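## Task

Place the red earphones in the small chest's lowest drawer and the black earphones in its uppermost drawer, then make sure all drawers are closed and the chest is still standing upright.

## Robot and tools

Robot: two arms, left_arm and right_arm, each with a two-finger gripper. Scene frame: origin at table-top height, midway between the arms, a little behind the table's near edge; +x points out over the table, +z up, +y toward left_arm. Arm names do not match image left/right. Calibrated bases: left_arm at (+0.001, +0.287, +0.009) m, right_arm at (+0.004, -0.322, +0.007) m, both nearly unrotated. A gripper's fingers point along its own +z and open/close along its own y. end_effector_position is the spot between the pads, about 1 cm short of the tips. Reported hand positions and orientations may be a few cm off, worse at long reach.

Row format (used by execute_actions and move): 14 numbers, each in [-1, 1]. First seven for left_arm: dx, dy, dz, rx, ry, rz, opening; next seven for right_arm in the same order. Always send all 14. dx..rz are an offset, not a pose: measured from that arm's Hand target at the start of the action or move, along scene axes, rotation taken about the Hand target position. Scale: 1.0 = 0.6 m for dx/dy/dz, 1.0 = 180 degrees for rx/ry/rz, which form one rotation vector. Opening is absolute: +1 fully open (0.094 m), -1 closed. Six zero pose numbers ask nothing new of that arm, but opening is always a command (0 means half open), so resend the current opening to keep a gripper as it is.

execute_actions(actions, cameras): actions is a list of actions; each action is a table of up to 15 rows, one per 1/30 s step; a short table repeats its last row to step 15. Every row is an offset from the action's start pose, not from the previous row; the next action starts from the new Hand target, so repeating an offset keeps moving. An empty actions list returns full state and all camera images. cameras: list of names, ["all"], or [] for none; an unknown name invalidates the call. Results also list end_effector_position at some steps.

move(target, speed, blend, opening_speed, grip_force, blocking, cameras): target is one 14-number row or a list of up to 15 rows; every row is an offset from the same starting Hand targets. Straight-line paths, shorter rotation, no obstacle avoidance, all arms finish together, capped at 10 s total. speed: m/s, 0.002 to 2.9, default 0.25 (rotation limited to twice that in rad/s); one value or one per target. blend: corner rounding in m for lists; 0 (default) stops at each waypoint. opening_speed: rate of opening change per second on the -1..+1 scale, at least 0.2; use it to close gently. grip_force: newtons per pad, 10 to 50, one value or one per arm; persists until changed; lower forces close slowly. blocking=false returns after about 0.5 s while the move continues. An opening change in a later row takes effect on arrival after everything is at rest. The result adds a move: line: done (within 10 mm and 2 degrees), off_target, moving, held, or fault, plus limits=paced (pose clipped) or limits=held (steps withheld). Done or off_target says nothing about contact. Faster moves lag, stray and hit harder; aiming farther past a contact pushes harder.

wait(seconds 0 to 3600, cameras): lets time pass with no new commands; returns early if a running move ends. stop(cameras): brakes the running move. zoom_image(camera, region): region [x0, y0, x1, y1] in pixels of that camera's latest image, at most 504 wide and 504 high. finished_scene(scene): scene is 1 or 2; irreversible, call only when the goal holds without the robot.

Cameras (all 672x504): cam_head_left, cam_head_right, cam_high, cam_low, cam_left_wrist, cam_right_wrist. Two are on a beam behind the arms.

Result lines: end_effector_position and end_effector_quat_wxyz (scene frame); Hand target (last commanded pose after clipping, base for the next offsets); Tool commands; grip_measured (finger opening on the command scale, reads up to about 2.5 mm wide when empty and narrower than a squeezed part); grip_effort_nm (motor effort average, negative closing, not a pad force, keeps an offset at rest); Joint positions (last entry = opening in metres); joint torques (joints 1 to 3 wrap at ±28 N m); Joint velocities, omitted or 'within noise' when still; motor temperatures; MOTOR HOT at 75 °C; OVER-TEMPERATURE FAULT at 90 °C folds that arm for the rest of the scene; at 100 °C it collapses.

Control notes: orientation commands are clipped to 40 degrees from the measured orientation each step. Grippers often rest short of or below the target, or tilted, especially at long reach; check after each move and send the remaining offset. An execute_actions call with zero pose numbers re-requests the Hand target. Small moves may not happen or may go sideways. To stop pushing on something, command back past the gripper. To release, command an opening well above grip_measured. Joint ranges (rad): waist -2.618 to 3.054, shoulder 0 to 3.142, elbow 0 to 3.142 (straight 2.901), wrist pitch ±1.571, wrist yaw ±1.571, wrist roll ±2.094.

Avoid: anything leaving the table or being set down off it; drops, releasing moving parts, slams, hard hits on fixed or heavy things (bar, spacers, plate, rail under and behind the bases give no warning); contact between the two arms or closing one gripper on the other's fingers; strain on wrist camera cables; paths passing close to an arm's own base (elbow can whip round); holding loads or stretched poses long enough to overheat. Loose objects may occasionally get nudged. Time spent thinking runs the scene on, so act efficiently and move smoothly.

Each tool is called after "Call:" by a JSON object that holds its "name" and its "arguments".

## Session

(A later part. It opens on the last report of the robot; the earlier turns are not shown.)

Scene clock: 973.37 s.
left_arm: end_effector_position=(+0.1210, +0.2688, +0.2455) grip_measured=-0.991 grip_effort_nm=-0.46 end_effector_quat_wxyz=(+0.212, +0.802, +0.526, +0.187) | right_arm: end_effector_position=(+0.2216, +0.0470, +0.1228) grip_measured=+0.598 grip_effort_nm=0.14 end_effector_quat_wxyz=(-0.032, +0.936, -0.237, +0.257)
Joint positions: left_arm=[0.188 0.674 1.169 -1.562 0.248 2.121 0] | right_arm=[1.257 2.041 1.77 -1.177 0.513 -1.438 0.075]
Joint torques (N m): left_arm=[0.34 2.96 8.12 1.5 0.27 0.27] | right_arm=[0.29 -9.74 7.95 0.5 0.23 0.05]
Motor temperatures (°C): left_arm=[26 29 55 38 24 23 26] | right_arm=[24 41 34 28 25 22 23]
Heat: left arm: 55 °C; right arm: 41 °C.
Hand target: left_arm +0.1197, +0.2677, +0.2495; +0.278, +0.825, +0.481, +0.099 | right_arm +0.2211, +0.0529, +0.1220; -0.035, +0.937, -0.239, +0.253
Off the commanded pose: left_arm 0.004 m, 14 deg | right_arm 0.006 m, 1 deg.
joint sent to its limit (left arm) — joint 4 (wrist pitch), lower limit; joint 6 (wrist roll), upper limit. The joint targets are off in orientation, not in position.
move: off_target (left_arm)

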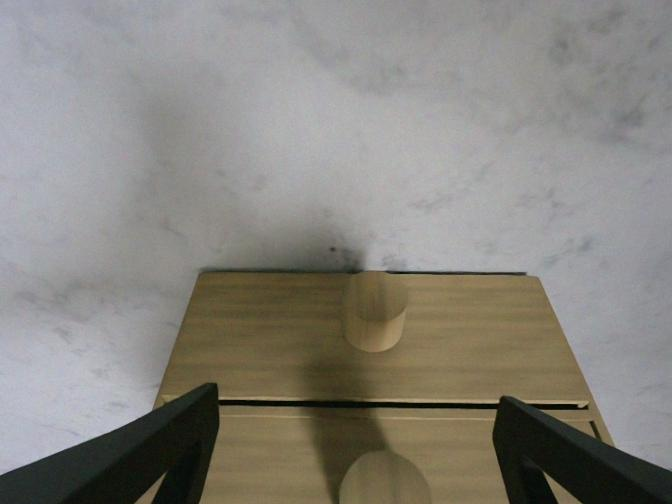

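Call:
{"name": "move", "arguments": {"target": [[0,0,0,0,0,0,-1, 0.071,0.003,-0.117,0,0,0,0.6],[0,0,0,0,0,0,-1, 0.071,0.003,-0.117,0,0,0,-0.5]], "speed": 0.15, "cameras": ["cam_right_wrist"]}}

Scene clock: 988.50 s.
left_arm: end_effector_position=(+0.1210, +0.2688, +0.2455) grip_measured=-0.991 grip_effort_nm=-0.46 end_effector_quat_wxyz=(+0.212, +0.802, +0.526, +0.187) | right_arm: end_effector_position=(+0.2624, +0.0550, +0.0623) grip_measured=-0.418 grip_effort_nm=-0.97 end_effector_quat_wxyz=(-0.041, +0.934, -0.243, +0.257)
Joint positions: left_arm=[0.188 0.674 1.169 -1.562 0.248 2.121 0] | right_arm=[1.171 2.138 1.672 -0.92 0.498 -1.525 0.027]
Joint torques (N m): left_arm=[0.34 2.96 8.12 1.5 0.27 0.27] | right_arm=[-0.34 -10.54 5.07 0.9 0.22 -0.13]
Heat: left arm: 52 °C; right arm: 44 °C.
Hand target: left_arm +0.1197, +0.2677, +0.2495; +0.278, +0.825, +0.482, +0.099 | right_arm +0.2638, +0.0547, +0.0519; -0.035, +0.937, -0.239, +0.253
Off the commanded pose: left_arm 0.004 m, 14 deg | right_arm 0.011 m, 1 deg.
joint sent to its limit (left arm) — joint 4 (wrist pitch), lower limit; joint 6 (wrist roll), upper limit. The joint targets are off in orientation, not in position.
move: off_target (right_arm); target 2's new opening was sent with right_arm's hand 0.014 m and 2 deg from that target

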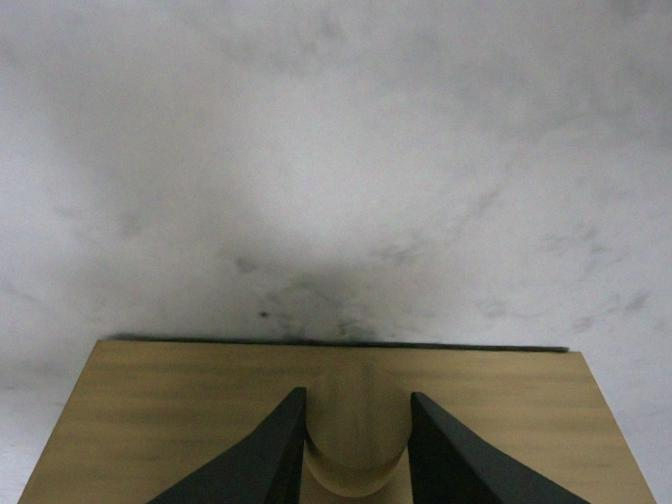

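Call:
{"name": "move", "arguments": {"target": [0,0,0,0,0,0,-1, -0.118,0.064,0,0,0,0,-0.5], "speed": 0.12, "cameras": ["cam_high","cam_head_left","cam_head_right","cam_right_wrist","cam_low"]}}

Scene clock: 998.63 s.
left_arm: end_effector_position=(+0.1210, +0.2688, +0.2455) grip_measured=-0.991 grip_effort_nm=-0.46 end_effector_quat_wxyz=(+0.212, +0.802, +0.526, +0.187) | right_arm: end_effector_position=(+0.1997, +0.0868, +0.0575) grip_measured=-0.419 grip_effort_nm=-0.99 end_effector_quat_wxyz=(-0.039, +0.933, -0.244, +0.262)
Joint positions: left_arm=[0.188 0.674 1.169 -1.562 0.248 2.121 0] | right_arm=[1.339 2.212 1.773 -1.045 0.531 -1.332 0.027]
Joint torques (N m): left_arm=[0.34 2.97 8.16 1.5 0.27 0.28] | right_arm=[1.05 -10.41 7.8 0.36 0.14 0.01]
Motor temperatures (°C): left_arm=[26 29 51 36 24 23 26] | right_arm=[24 46 37 28 25 22 24]
Heat: left arm: 51 °C; right arm: 46 °C.
Hand target: left_arm +0.1197, +0.2677, +0.2495; +0.278, +0.825, +0.482, +0.099 | right_arm +0.1929, +0.0930, +0.0517; -0.035, +0.937, -0.239, +0.253
Off the commanded pose: left_arm 0.004 m, 14 deg | right_arm 0.011 m, 1 deg.
joint sent to its limit (left arm) — joint 4 (wrist pitch), lower limit; joint 6 (wrist roll), upper limit. The joint targets are off in orientation, not in position.
move: off_target (right_arm)
Images, in order (width x height): cam_head_left 672x504, cam_head_right 672x504, cam_high 672x504, cam_low 672x504, cam_right_wrist 672x504.

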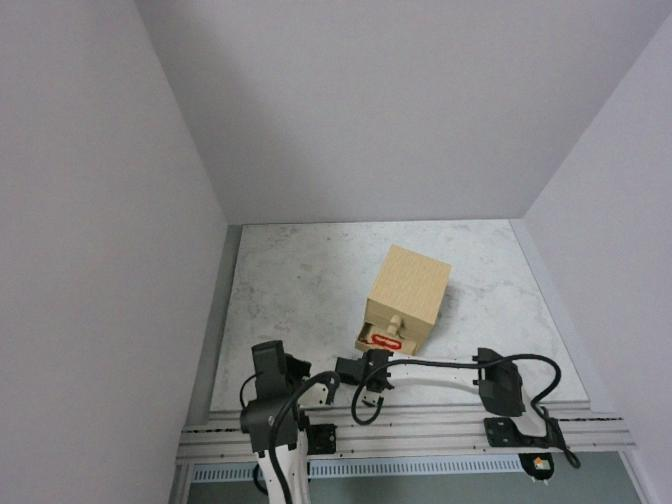

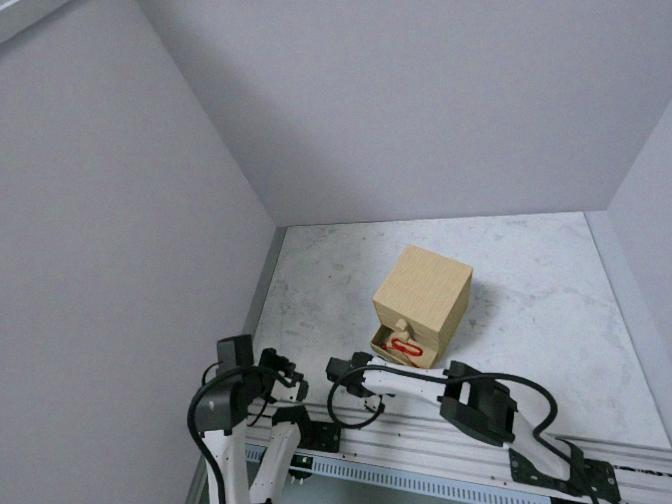

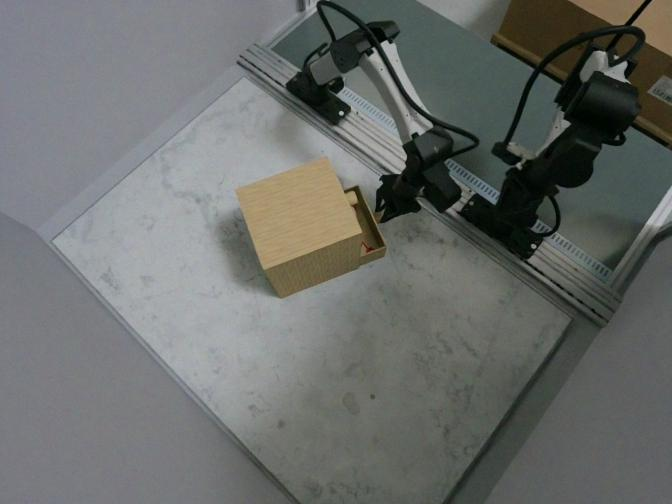

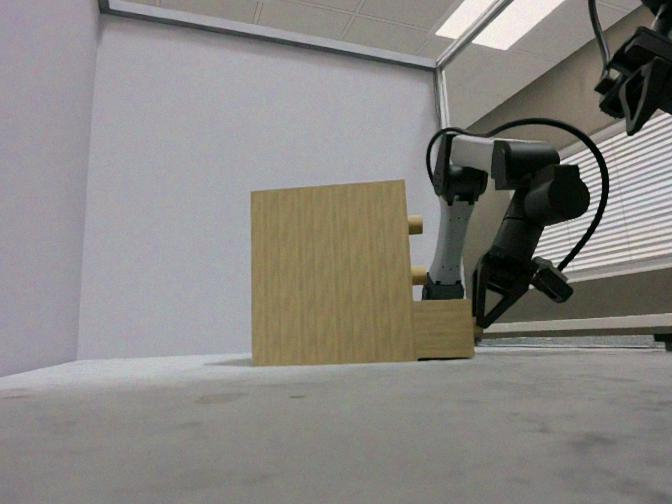

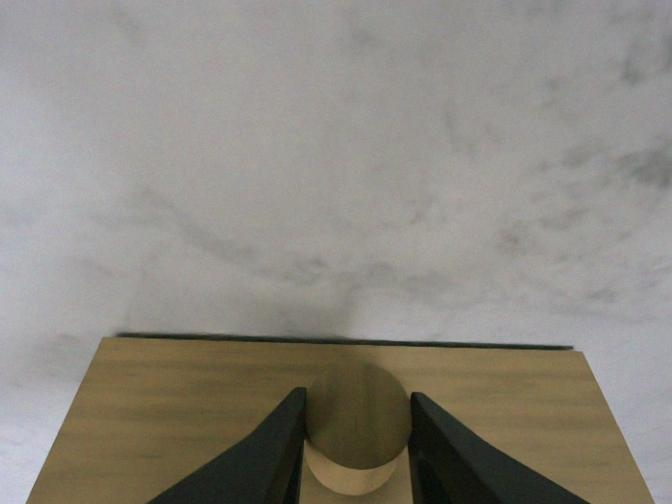

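Call:
{"name": "zoom_image", "arguments": {"camera": "cam_head_right", "region": [350, 300, 470, 380]}}

Call:
{"name": "zoom_image", "arguments": {"camera": "cam_high", "region": [320, 160, 410, 280]}}

Call:
{"name": "zoom_image", "arguments": {"camera": "cam_head_left", "region": [340, 290, 450, 370]}}

Call:
{"name": "zoom_image", "arguments": {"camera": "cam_low", "region": [380, 250, 500, 380]}}

Scaled by 4.200 from the camera's image (finer frame: 960x720).

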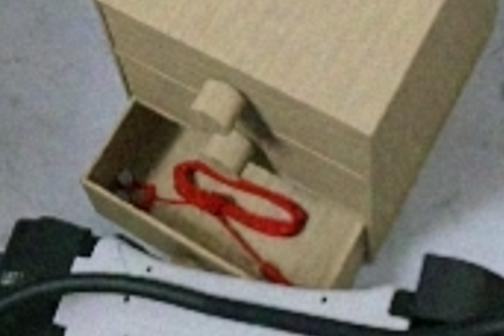

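Scaled by 4.200 from the camera's image (finer frame: 960x720).

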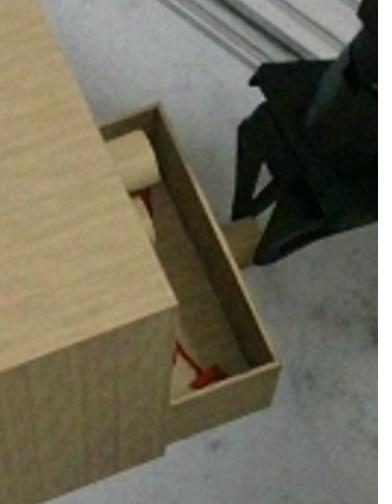

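Scaled by 4.582 from the camera's image (finer frame: 960x720).

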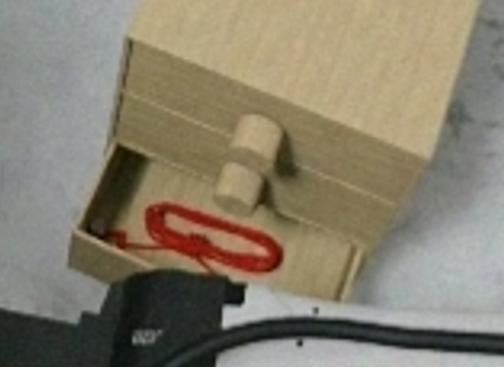

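Scaled by 3.877 from the camera's image (finer frame: 960x720).

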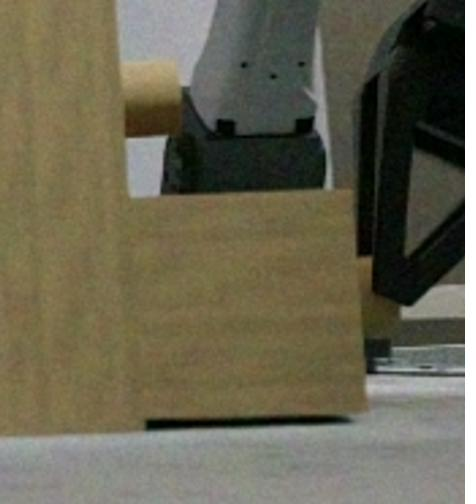

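Call:
{"name": "move", "arguments": {"target": [0,0,0,0,0,0,-1, 0.168,-0.092,0,0,0,0,-0.5], "speed": 0.2, "cameras": ["cam_low","cam_right_wrist"]}}

Call:
{"name": "zoom_image", "arguments": {"camera": "cam_low", "region": [380, 170, 500, 380]}}

Scene clock: 1013.90 s.
left_arm: end_effector_position=(+0.1210, +0.2688, +0.2455) grip_measured=-0.991 grip_effort_nm=-0.46 end_effector_quat_wxyz=(+0.212, +0.802, +0.526, +0.187) | right_arm: end_effector_position=(+0.2839, +0.0449, +0.0614) grip_measured=-0.419 grip_effort_nm=-0.99 end_effector_quat_wxyz=(-0.037, +0.934, -0.242, +0.262)
Joint positions: left_arm=[0.188 0.674 1.169 -1.562 0.248 2.121 0] | right_arm=[1.119 2.137 1.663 -0.889 0.5 -1.586 0.027]
Joint torques (N m): left_arm=[0.34 2.95 8.12 1.5 0.26 0.28] | right_arm=[-2.65 -11.73 3.59 1.18 0.06 -0.42]
Motor temperatures (°C): left_arm=[26 29 49 36 24 23 26] | right_arm=[24 51 39 28 25 22 24]
Heat: left arm: 49 °C; right arm: 51 °C.
Hand target: left_arm +0.1197, +0.2677, +0.2495; +0.278, +0.825, +0.482, +0.099 | right_arm +0.2937, +0.0379, +0.0517; -0.035, +0.937, -0.239, +0.253
Off the commanded pose: left_arm 0.004 m, 14 deg | right_arm 0.015 m, 1 deg.
joint sent to its limit (left arm) — joint 4 (wrist pitch), lower limit; joint 6 (wrist roll), upper limit. The joint targets are off in orientation, not in position.
move: off_target (right_arm)

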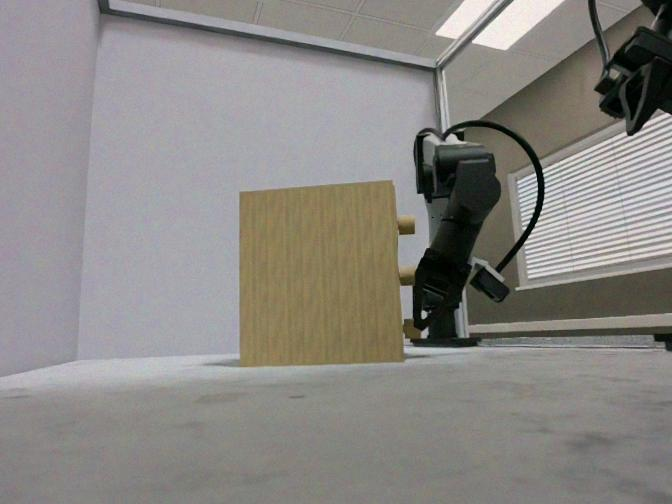

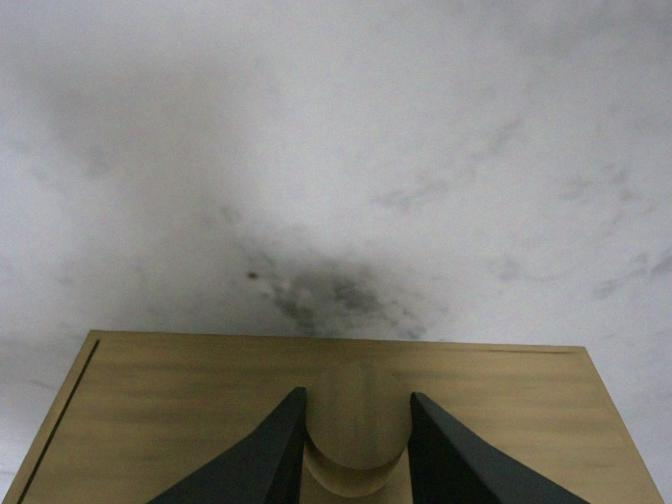

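Scaled by 2.400 from the camera's image (finer frame: 960x720).

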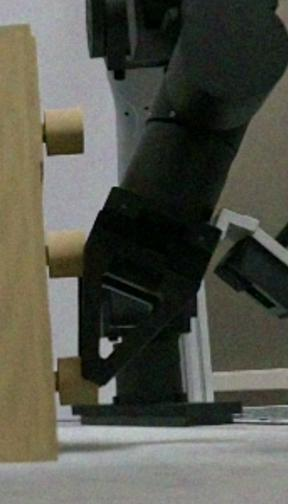

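Call:
{"name": "move", "arguments": {"target": [[0,0,0,0,0,0,-1, -0.012,0.006,0,0,0,0,0.6],[0,0,0,0,0,0,-1, -0.082,0.018,0.135,0,0,0,0.6],[0,0,0,0,0,0,-1, -0.18,-0.15,0.3,0,0,0,0.6]], "speed": [0.1,0.15,0.3], "blend": [0,0.02,0], "cameras": ["all"]}}

Call:
{"name": "zoom_image", "arguments": {"camera": "cam_low", "region": [220, 160, 450, 380]}}

Call:
{"name": "zoom_image", "arguments": {"camera": "cam_right_wrist", "region": [300, 60, 672, 340]}}

Scene clock: 1033.93 s.
left_arm: end_effector_position=(+0.1210, +0.2688, +0.2455) grip_measured=-0.991 grip_effort_nm=-0.46 end_effector_quat_wxyz=(+0.212, +0.802, +0.526, +0.187) | right_arm: end_effector_position=(+0.1915, -0.0405, +0.2314) grip_measured=+0.598 grip_effort_nm=0.14 end_effector_quat_wxyz=(-0.050, +0.936, -0.242, +0.252)
Joint positions: left_arm=[0.188 0.674 1.169 -1.562 0.248 2.121 0] | right_arm=[1.251 1.682 1.737 -1.464 0.499 -1.442 0.075]
Joint torques (N m): left_arm=[0.32 2.96 8.13 1.5 0.27 0.27] | right_arm=[0.66 -9.22 4.29 0.24 0.35 0.1]
Heat: left arm: 48 °C; right arm: 53 °C.
Hand target: left_arm +0.1197, +0.2677, +0.2495; +0.278, +0.825, +0.482, +0.099 | right_arm +0.1857, -0.0521, +0.2317; -0.035, +0.937, -0.239, +0.253
Off the commanded pose: left_arm 0.004 m, 14 deg | right_arm 0.013 m, 2 deg.
joint sent to its limit (left arm) — joint 4 (wrist pitch), lower limit; joint 6 (wrist roll), upper limit. The joint targets are off in orientation, not in position.
move: off_target (right_arm)

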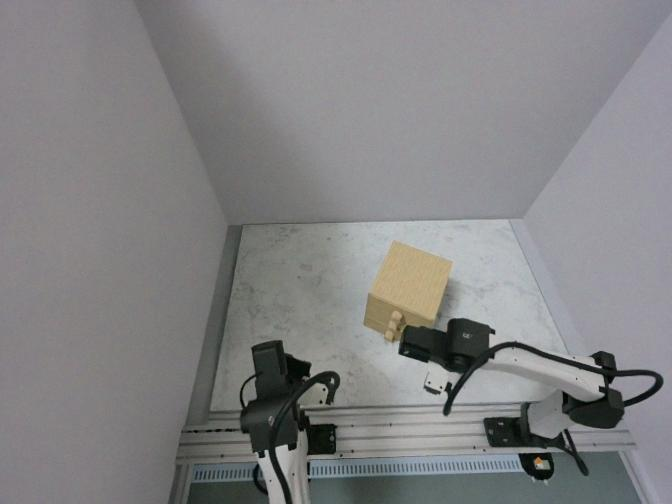

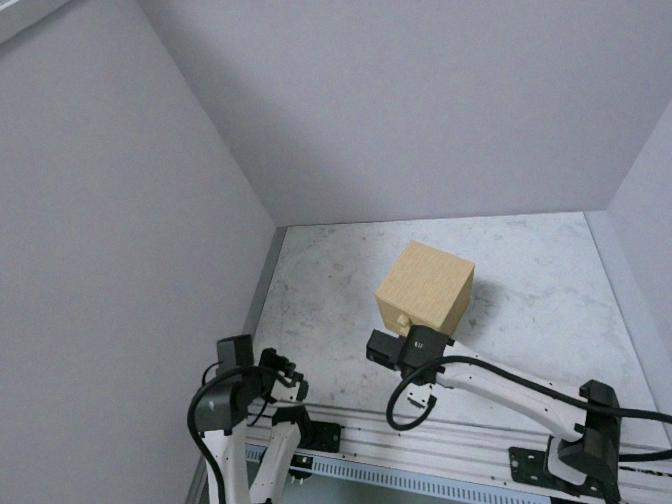

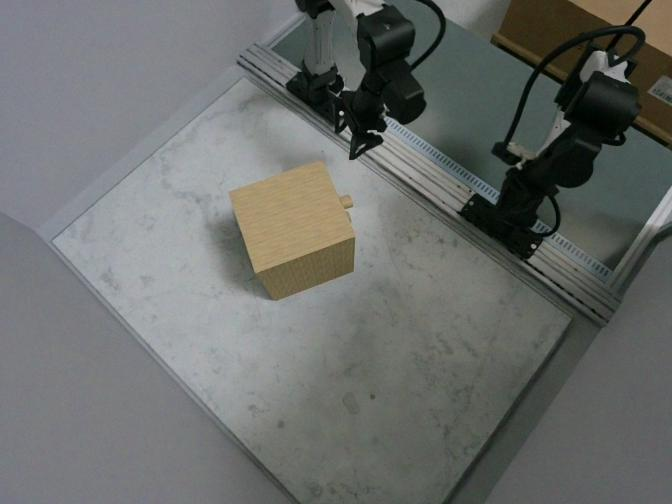

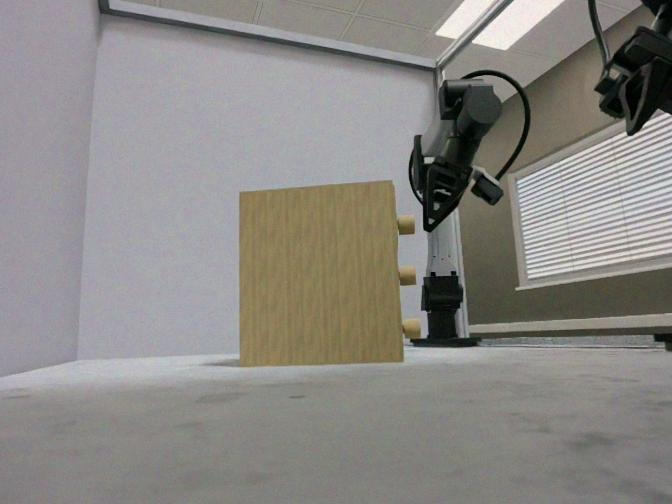

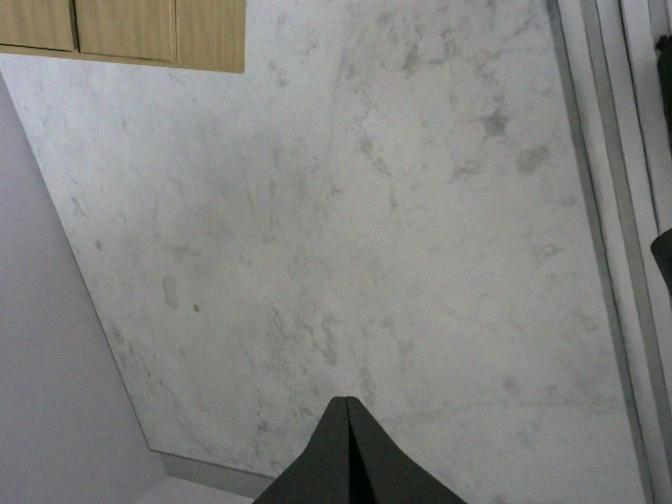

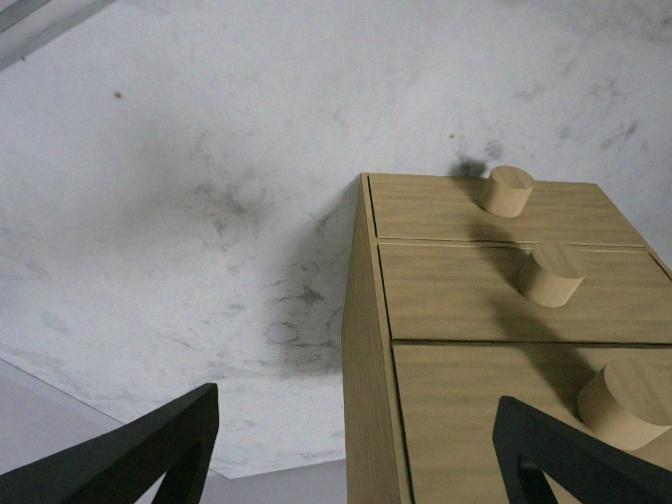

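Scaled by 2.191 from the camera's image (finer frame: 960x720).

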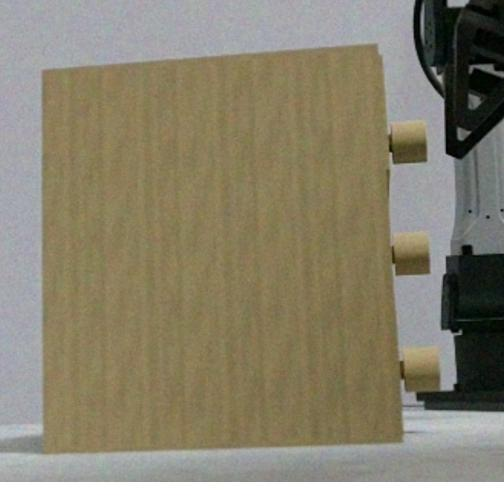

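Scaled by 1.355 from the camera's image (finer frame: 960x720).

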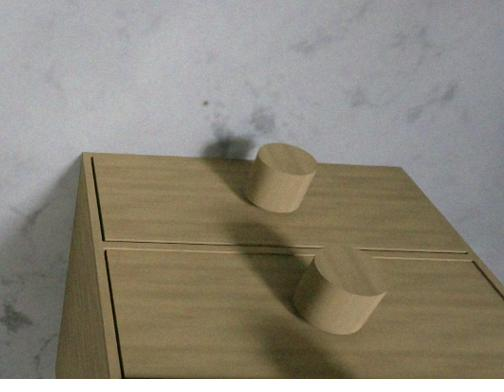

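Call:
{"name": "move", "arguments": {"target": [0,0,0,0,0,0,-1, 0.098,0.163,0.062,0,0,0,0.6], "speed": 0.25, "cameras": ["cam_right_wrist"]}}

Scene clock: 1054.57 s.
left_arm: end_effector_position=(+0.1210, +0.2688, +0.2455) grip_measured=-0.991 grip_effort_nm=-0.46 end_effector_quat_wxyz=(+0.212, +0.802, +0.526, +0.187) | right_arm: end_effector_position=(+0.2457, +0.0570, +0.2753) grip_measured=+0.598 grip_effort_nm=0.14 end_effector_quat_wxyz=(-0.139, +0.923, -0.231, +0.273)
Joint positions: left_arm=[0.188 0.674 1.169 -1.562 0.248 2.121 0] | right_arm=[1.209 2.034 2.334 -1.479 0.502 -1.559 0.075]
Joint torques (N m): left_arm=[0.34 2.96 8.13 1.5 0.27 0.28] | right_arm=[-0.28 -9.14 7.47 0.34 0.36 -0.14]
Heat: left arm: 47 °C; right arm: 52 °C.
Hand target: left_arm +0.1197, +0.2677, +0.2495; +0.278, +0.825, +0.482, +0.099 | right_arm +0.2444, +0.0456, +0.2690; -0.035, +0.937, -0.239, +0.253
Off the commanded pose: left_arm 0.004 m, 14 deg | right_arm 0.013 m, 12 deg.
joint sent to its limit (left arm) — joint 4 (wrist pitch), lower limit; joint 6 (wrist roll), upper limit. The joint targets are off in orientation, not in position.
joint sent to its limit (right arm) — joint 4 (wrist pitch), lower limit. The joint targets are off in orientation, not in position.
move: off_target (right_arm)

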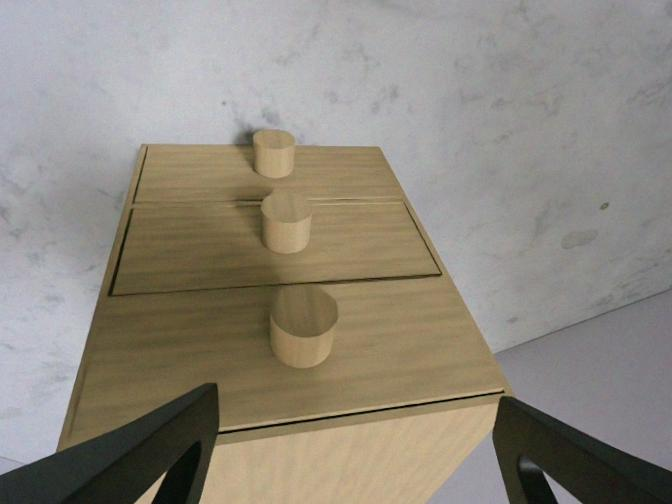

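Call:
{"name": "move", "arguments": {"target": [0,0,0,0,0,0,-1, 0.022,-0.012,-0.058,0,0,0,0.6], "speed": 0.15, "cameras": ["cam_right_wrist"]}}

Scene clock: 1068.10 s.
left_arm: end_effector_position=(+0.1210, +0.2688, +0.2455) grip_measured=-0.991 grip_effort_nm=-0.46 end_effector_quat_wxyz=(+0.212, +0.802, +0.526, +0.187) | right_arm: end_effector_position=(+0.2637, +0.0536, +0.2539) grip_measured=+0.598 grip_effort_nm=0.14 end_effector_quat_wxyz=(-0.109, +0.924, -0.245, +0.273)
Joint positions: left_arm=[0.188 0.674 1.169 -1.562 0.248 2.121 0] | right_arm=[1.169 2.085 2.334 -1.479 0.502 -1.56 0.075]
Joint torques (N m): left_arm=[0.32 2.97 8.13 1.49 0.27 0.27] | right_arm=[-0.34 -9.85 3.93 0.23 0.21 -0.04]
Heat: left arm: 47 °C; right arm: 53 °C.
Hand target: left_arm +0.1197, +0.2677, +0.2495; +0.278, +0.825, +0.482, +0.099 | right_arm +0.2578, +0.0384, +0.2341; -0.035, +0.937, -0.239, +0.253
Off the commanded pose: left_arm 0.004 m, 14 deg | right_arm 0.026 m, 9 deg.
joint sent to its limit (left arm) — joint 4 (wrist pitch), lower limit; joint 6 (wrist roll), upper limit. The joint targets are off in orientation, not in position.
joint sent to its limit (right arm) — joint 4 (wrist pitch), lower limit. The joint targets are off in orientation, not in position.
move: off_target (right_arm)

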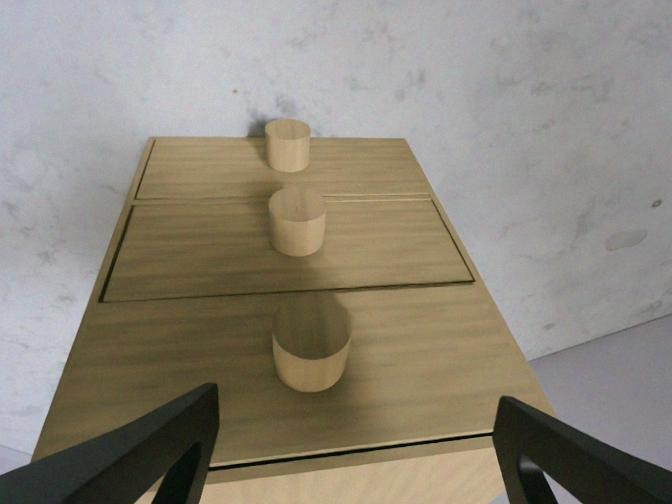

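Call:
{"name": "move", "arguments": {"target": [[0,0,0,0,0,0,-1, 0,-0.018,0,0,0,0,0.6],[0,0,0,0,0,0,-1, 0.037,-0.02,-0.085,0,0,0,0.6]], "speed": 0.12, "cameras": ["cam_right_wrist"]}}

Scene clock: 1083.33 s.
left_arm: end_effector_position=(+0.1210, +0.2688, +0.2455) grip_measured=-0.991 grip_effort_nm=-0.46 end_effector_quat_wxyz=(+0.212, +0.802, +0.526, +0.187) | right_arm: end_effector_position=(+0.2820, +0.0314, +0.1764) grip_measured=+0.598 grip_effort_nm=0.14 end_effector_quat_wxyz=(-0.030, +0.935, -0.242, +0.257)
Joint positions: left_arm=[0.188 0.674 1.169 -1.562 0.248 2.121 0] | right_arm=[1.106 2.085 2.047 -1.335 0.489 -1.595 0.075]
Joint torques (N m): left_arm=[0.32 2.95 8.13 1.5 0.27 0.27] | right_arm=[-0.34 -13.93 4.51 0.71 0.18 -0.17]
Motor temperatures (°C): left_arm=[26 29 46 35 24 23 26] | right_arm=[24 56 37 28 25 22 24]
Heat: left arm: 46 °C; right arm: 56 °C.
Hand target: left_arm +0.1197, +0.2677, +0.2495; +0.278, +0.825, +0.482, +0.099 | right_arm +0.2799, +0.0264, +0.1831; -0.035, +0.937, -0.239, +0.253
Off the commanded pose: left_arm 0.004 m, 14 deg | right_arm 0.009 m, 1 deg.
joint sent to its limit (left arm) — joint 4 (wrist pitch), lower limit; joint 6 (wrist roll), upper limit. The joint targets are off in orientation, not in position.
move: done

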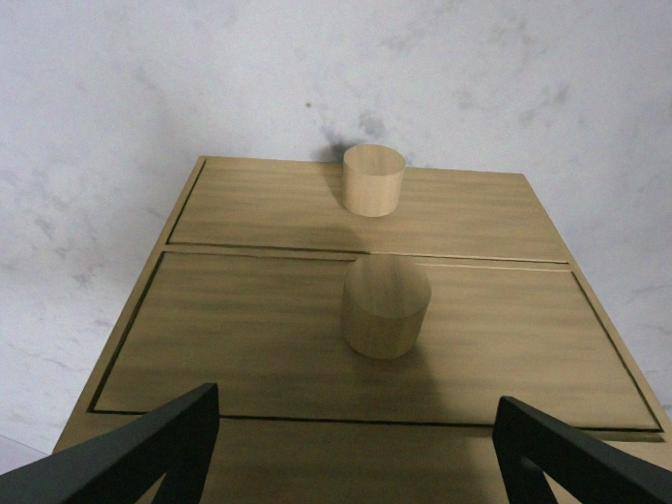

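Call:
{"name": "move", "arguments": {"target": [[0,0,0,0,0,0,-1, -0.016,0.011,0.037,0,0,0,0.6],[0,0,0,0,0,0,-1, -0.016,0.011,0.037,0,0,0,-0.5]], "speed": 0.12, "cameras": ["cam_right_wrist","cam_low"]}}

Scene clock: 1097.87 s.
left_arm: end_effector_position=(+0.1210, +0.2688, +0.2455) grip_measured=-0.991 grip_effort_nm=-0.46 end_effector_quat_wxyz=(+0.212, +0.802, +0.526, +0.187) | right_arm: end_effector_position=(+0.2758, +0.0370, +0.2063) grip_measured=-0.415 grip_effort_nm=-0.99 end_effector_quat_wxyz=(-0.051, +0.934, -0.242, +0.260)
Joint positions: left_arm=[0.188 0.674 1.169 -1.562 0.248 2.121 0] | right_arm=[1.124 2.085 2.162 -1.415 0.489 -1.587 0.027]
Joint torques (N m): left_arm=[0.35 2.96 8.14 1.5 0.27 0.27] | right_arm=[0.53 -10.54 7.66 0.26 0.24 0.07]
Motor temperatures (°C): left_arm=[26 29 46 35 24 23 26] | right_arm=[24 63 36 28 25 22 24]
Heat: left arm: 46 °C; right arm: 63 °C.
Hand target: left_arm +0.1197, +0.2677, +0.2495; +0.278, +0.825, +0.482, +0.099 | right_arm +0.2703, +0.0331, +0.2053; -0.035, +0.937, -0.239, +0.253
Off the commanded pose: left_arm 0.004 m, 14 deg | right_arm 0.007 m, 2 deg.
joint sent to its limit (left arm) — joint 4 (wrist pitch), lower limit; joint 6 (wrist roll), upper limit. The joint targets are off in orientation, not in position.
move: done
Images, in order (width x height): cam_low 672x504, cam_right_wrist 672x504.

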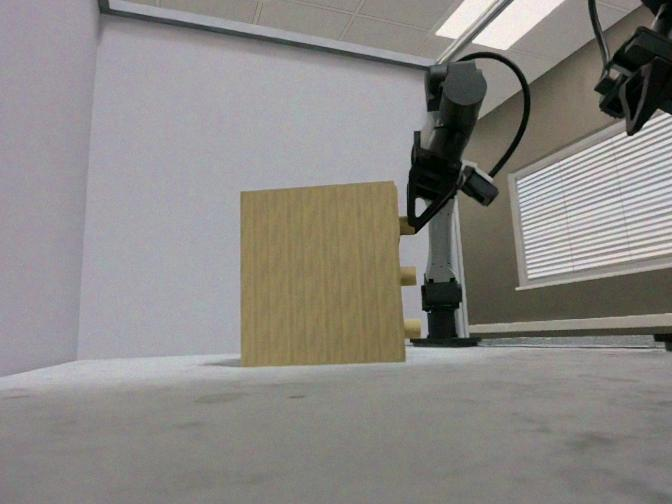

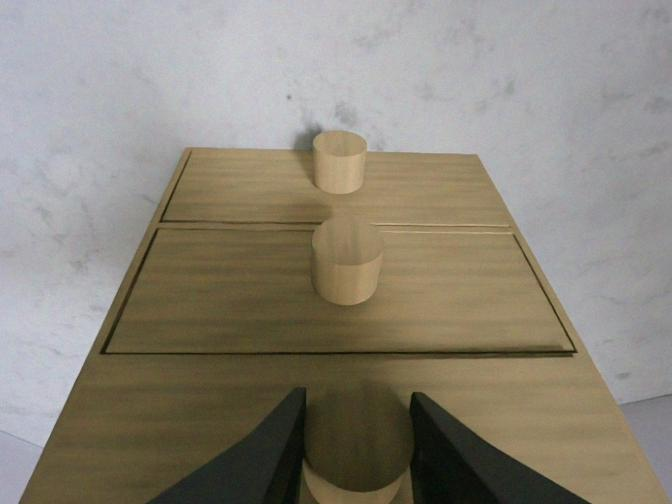

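Call:
{"name": "move", "arguments": {"target": [0,0,0,0,0,0,-1, 0.027,-0.015,0,0,0,0,-0.5], "speed": 0.1, "cameras": ["cam_right_wrist","cam_low"]}}

Call:
{"name": "zoom_image", "arguments": {"camera": "cam_low", "region": [340, 170, 440, 380]}}

Scene clock: 1110.33 s.
left_arm: end_effector_position=(+0.1210, +0.2688, +0.2455) grip_measured=-0.991 grip_effort_nm=-0.46 end_effector_quat_wxyz=(+0.212, +0.802, +0.526, +0.187) | right_arm: end_effector_position=(+0.2809, +0.0349, +0.2056) grip_measured=-0.415 grip_effort_nm=-1.00 end_effector_quat_wxyz=(-0.052, +0.935, -0.243, +0.255)
Joint positions: left_arm=[0.188 0.674 1.169 -1.562 0.248 2.121 0] | right_arm=[1.107 2.085 2.162 -1.407 0.475 -1.602 0.027]
Joint torques (N m): left_arm=[0.34 2.93 8.13 1.5 0.27 0.27] | right_arm=[-1.72 -11.36 6.19 0.53 0.27 -0.26]
Motor temperatures (°C): left_arm=[26 29 46 35 24 23 26] | right_arm=[24 63 38 28 25 22 24]
Heat: left arm: 46 °C; right arm: 63 °C.
Hand target: left_arm +0.1197, +0.2677, +0.2495; +0.278, +0.825, +0.482, +0.099 | right_arm +0.2865, +0.0240, +0.2053; -0.035, +0.937, -0.239, +0.253
Off the commanded pose: left_arm 0.004 m, 14 deg | right_arm 0.012 m, 2 deg.
joint sent to its limit (left arm) — joint 4 (wrist pitch), lower limit; joint 6 (wrist roll), upper limit. The joint targets are off in orientation, not in position.
move: off_target (right_arm)
Images, in order (width x height): cam_low 672x504, cam_right_wrist 672x504.

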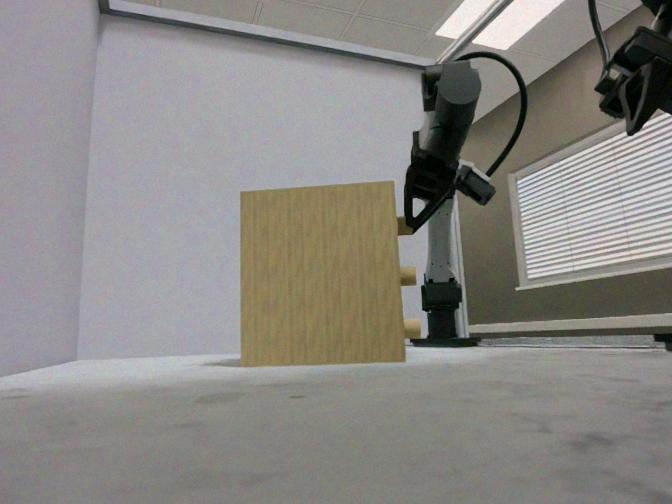

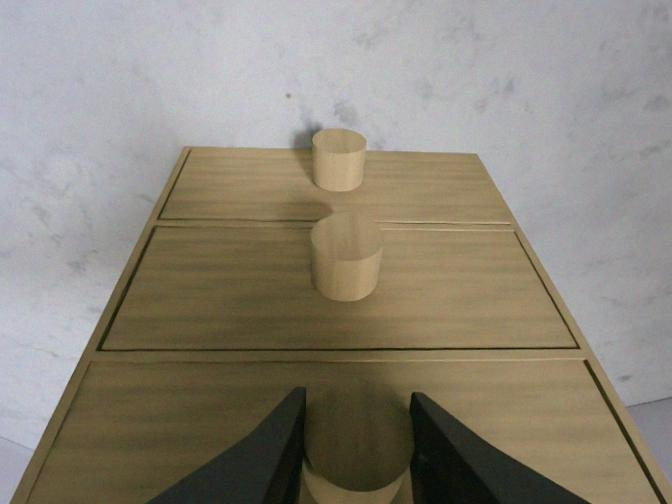

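Scaled by 2.400 from the camera's image (finer frame: 960x720).

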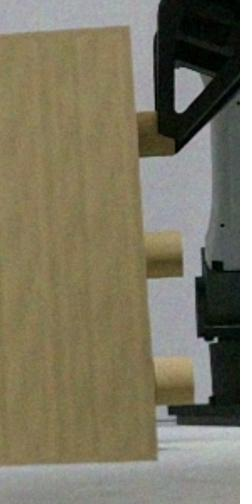

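Call:
{"name": "move", "arguments": {"target": [[0,0,0,0,0,0,-1, -0.007,0.008,0,0,0,0,-0.5],[0,0,0,0,0,0,-1, -0.007,0.008,0,0,0,0,0.6],[0,0,0,0,0,0,-1, -0.09,0.015,0.15,0,0,0,0.6],[0,0,0,0,0,0,-1, -0.19,-0.2,0.17,0,0,0,0.6]], "speed": [0.05,0.05,0.12,0.25], "blend": [0,0,0.02,0], "cameras": ["cam_right_wrist","cam_low","cam_high"]}}

Call:
{"name": "zoom_image", "arguments": {"camera": "cam_low", "region": [340, 170, 440, 380]}}

Scene clock: 1130.97 s.
left_arm: end_effector_position=(+0.1210, +0.2688, +0.2455) grip_measured=-0.991 grip_effort_nm=-0.46 end_effector_quat_wxyz=(+0.212, +0.802, +0.526, +0.187) | right_arm: end_effector_position=(+0.1808, -0.0777, +0.3136) grip_measured=+0.598 grip_effort_nm=0.14 end_effector_quat_wxyz=(-0.162, +0.922, -0.218, +0.276)
Joint positions: left_arm=[0.188 0.674 1.169 -1.562 0.248 2.121 0] | right_arm=[1.25 1.43 1.768 -1.479 0.511 -1.558 0.075]
Joint torques (N m): left_arm=[0.35 2.95 8.13 1.5 0.26 0.27] | right_arm=[0.65 -6.35 4.12 0.44 0.34 0.08]
Motor temperatures (°C): left_arm=[26 29 46 35 24 23 26] | right_arm=[24 64 38 28 25 22 25]
Heat: left arm: 46 °C; right arm: 64 °C.
Hand target: left_arm +0.1197, +0.2677, +0.2495; +0.278, +0.825, +0.482, +0.099 | right_arm +0.1725, -0.0960, +0.3073; -0.035, +0.937, -0.239, +0.253
Off the commanded pose: left_arm 0.004 m, 14 deg | right_arm 0.021 m, 15 deg.
joint sent to its limit (left arm) — joint 4 (wrist pitch), lower limit; joint 6 (wrist roll), upper limit. The joint targets are off in orientation, not in position.
joint sent to its limit (right arm) — joint 4 (wrist pitch), lower limit. The joint targets are off in orientation, not in position.
move: off_target (right_arm)
Images, in order (width x height): cam_high 672x504, cam_low 672x504, cam_right_wrist 672x504.

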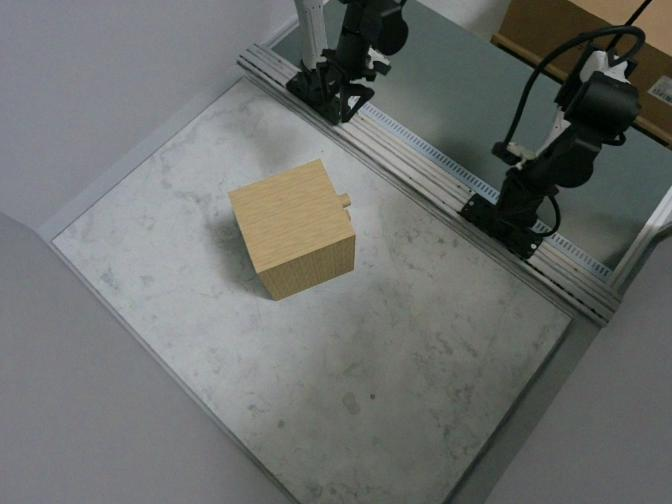

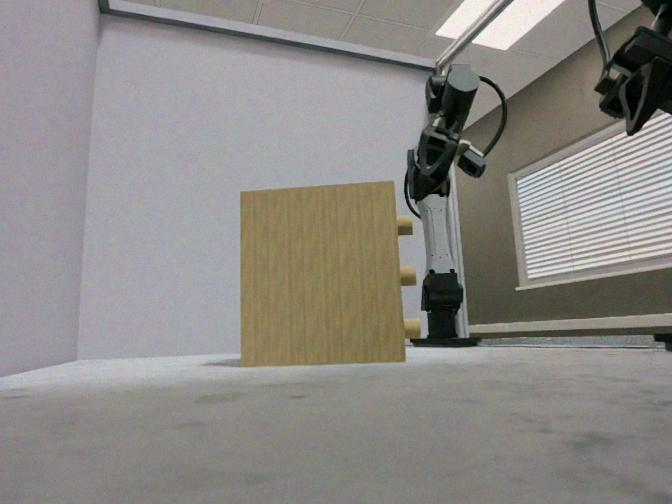

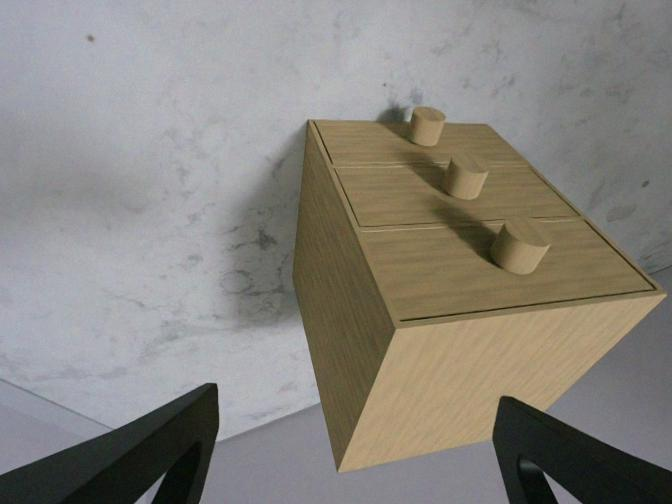

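Scaled by 2.400 from the camera's image (finer frame: 960x720).

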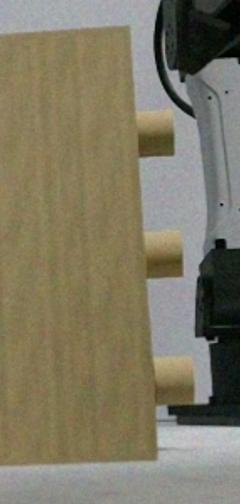

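All flush and upright.

Call:
{"name": "finished_scene", "arguments": {"scene": 1}}

The scene is finished: the task was done.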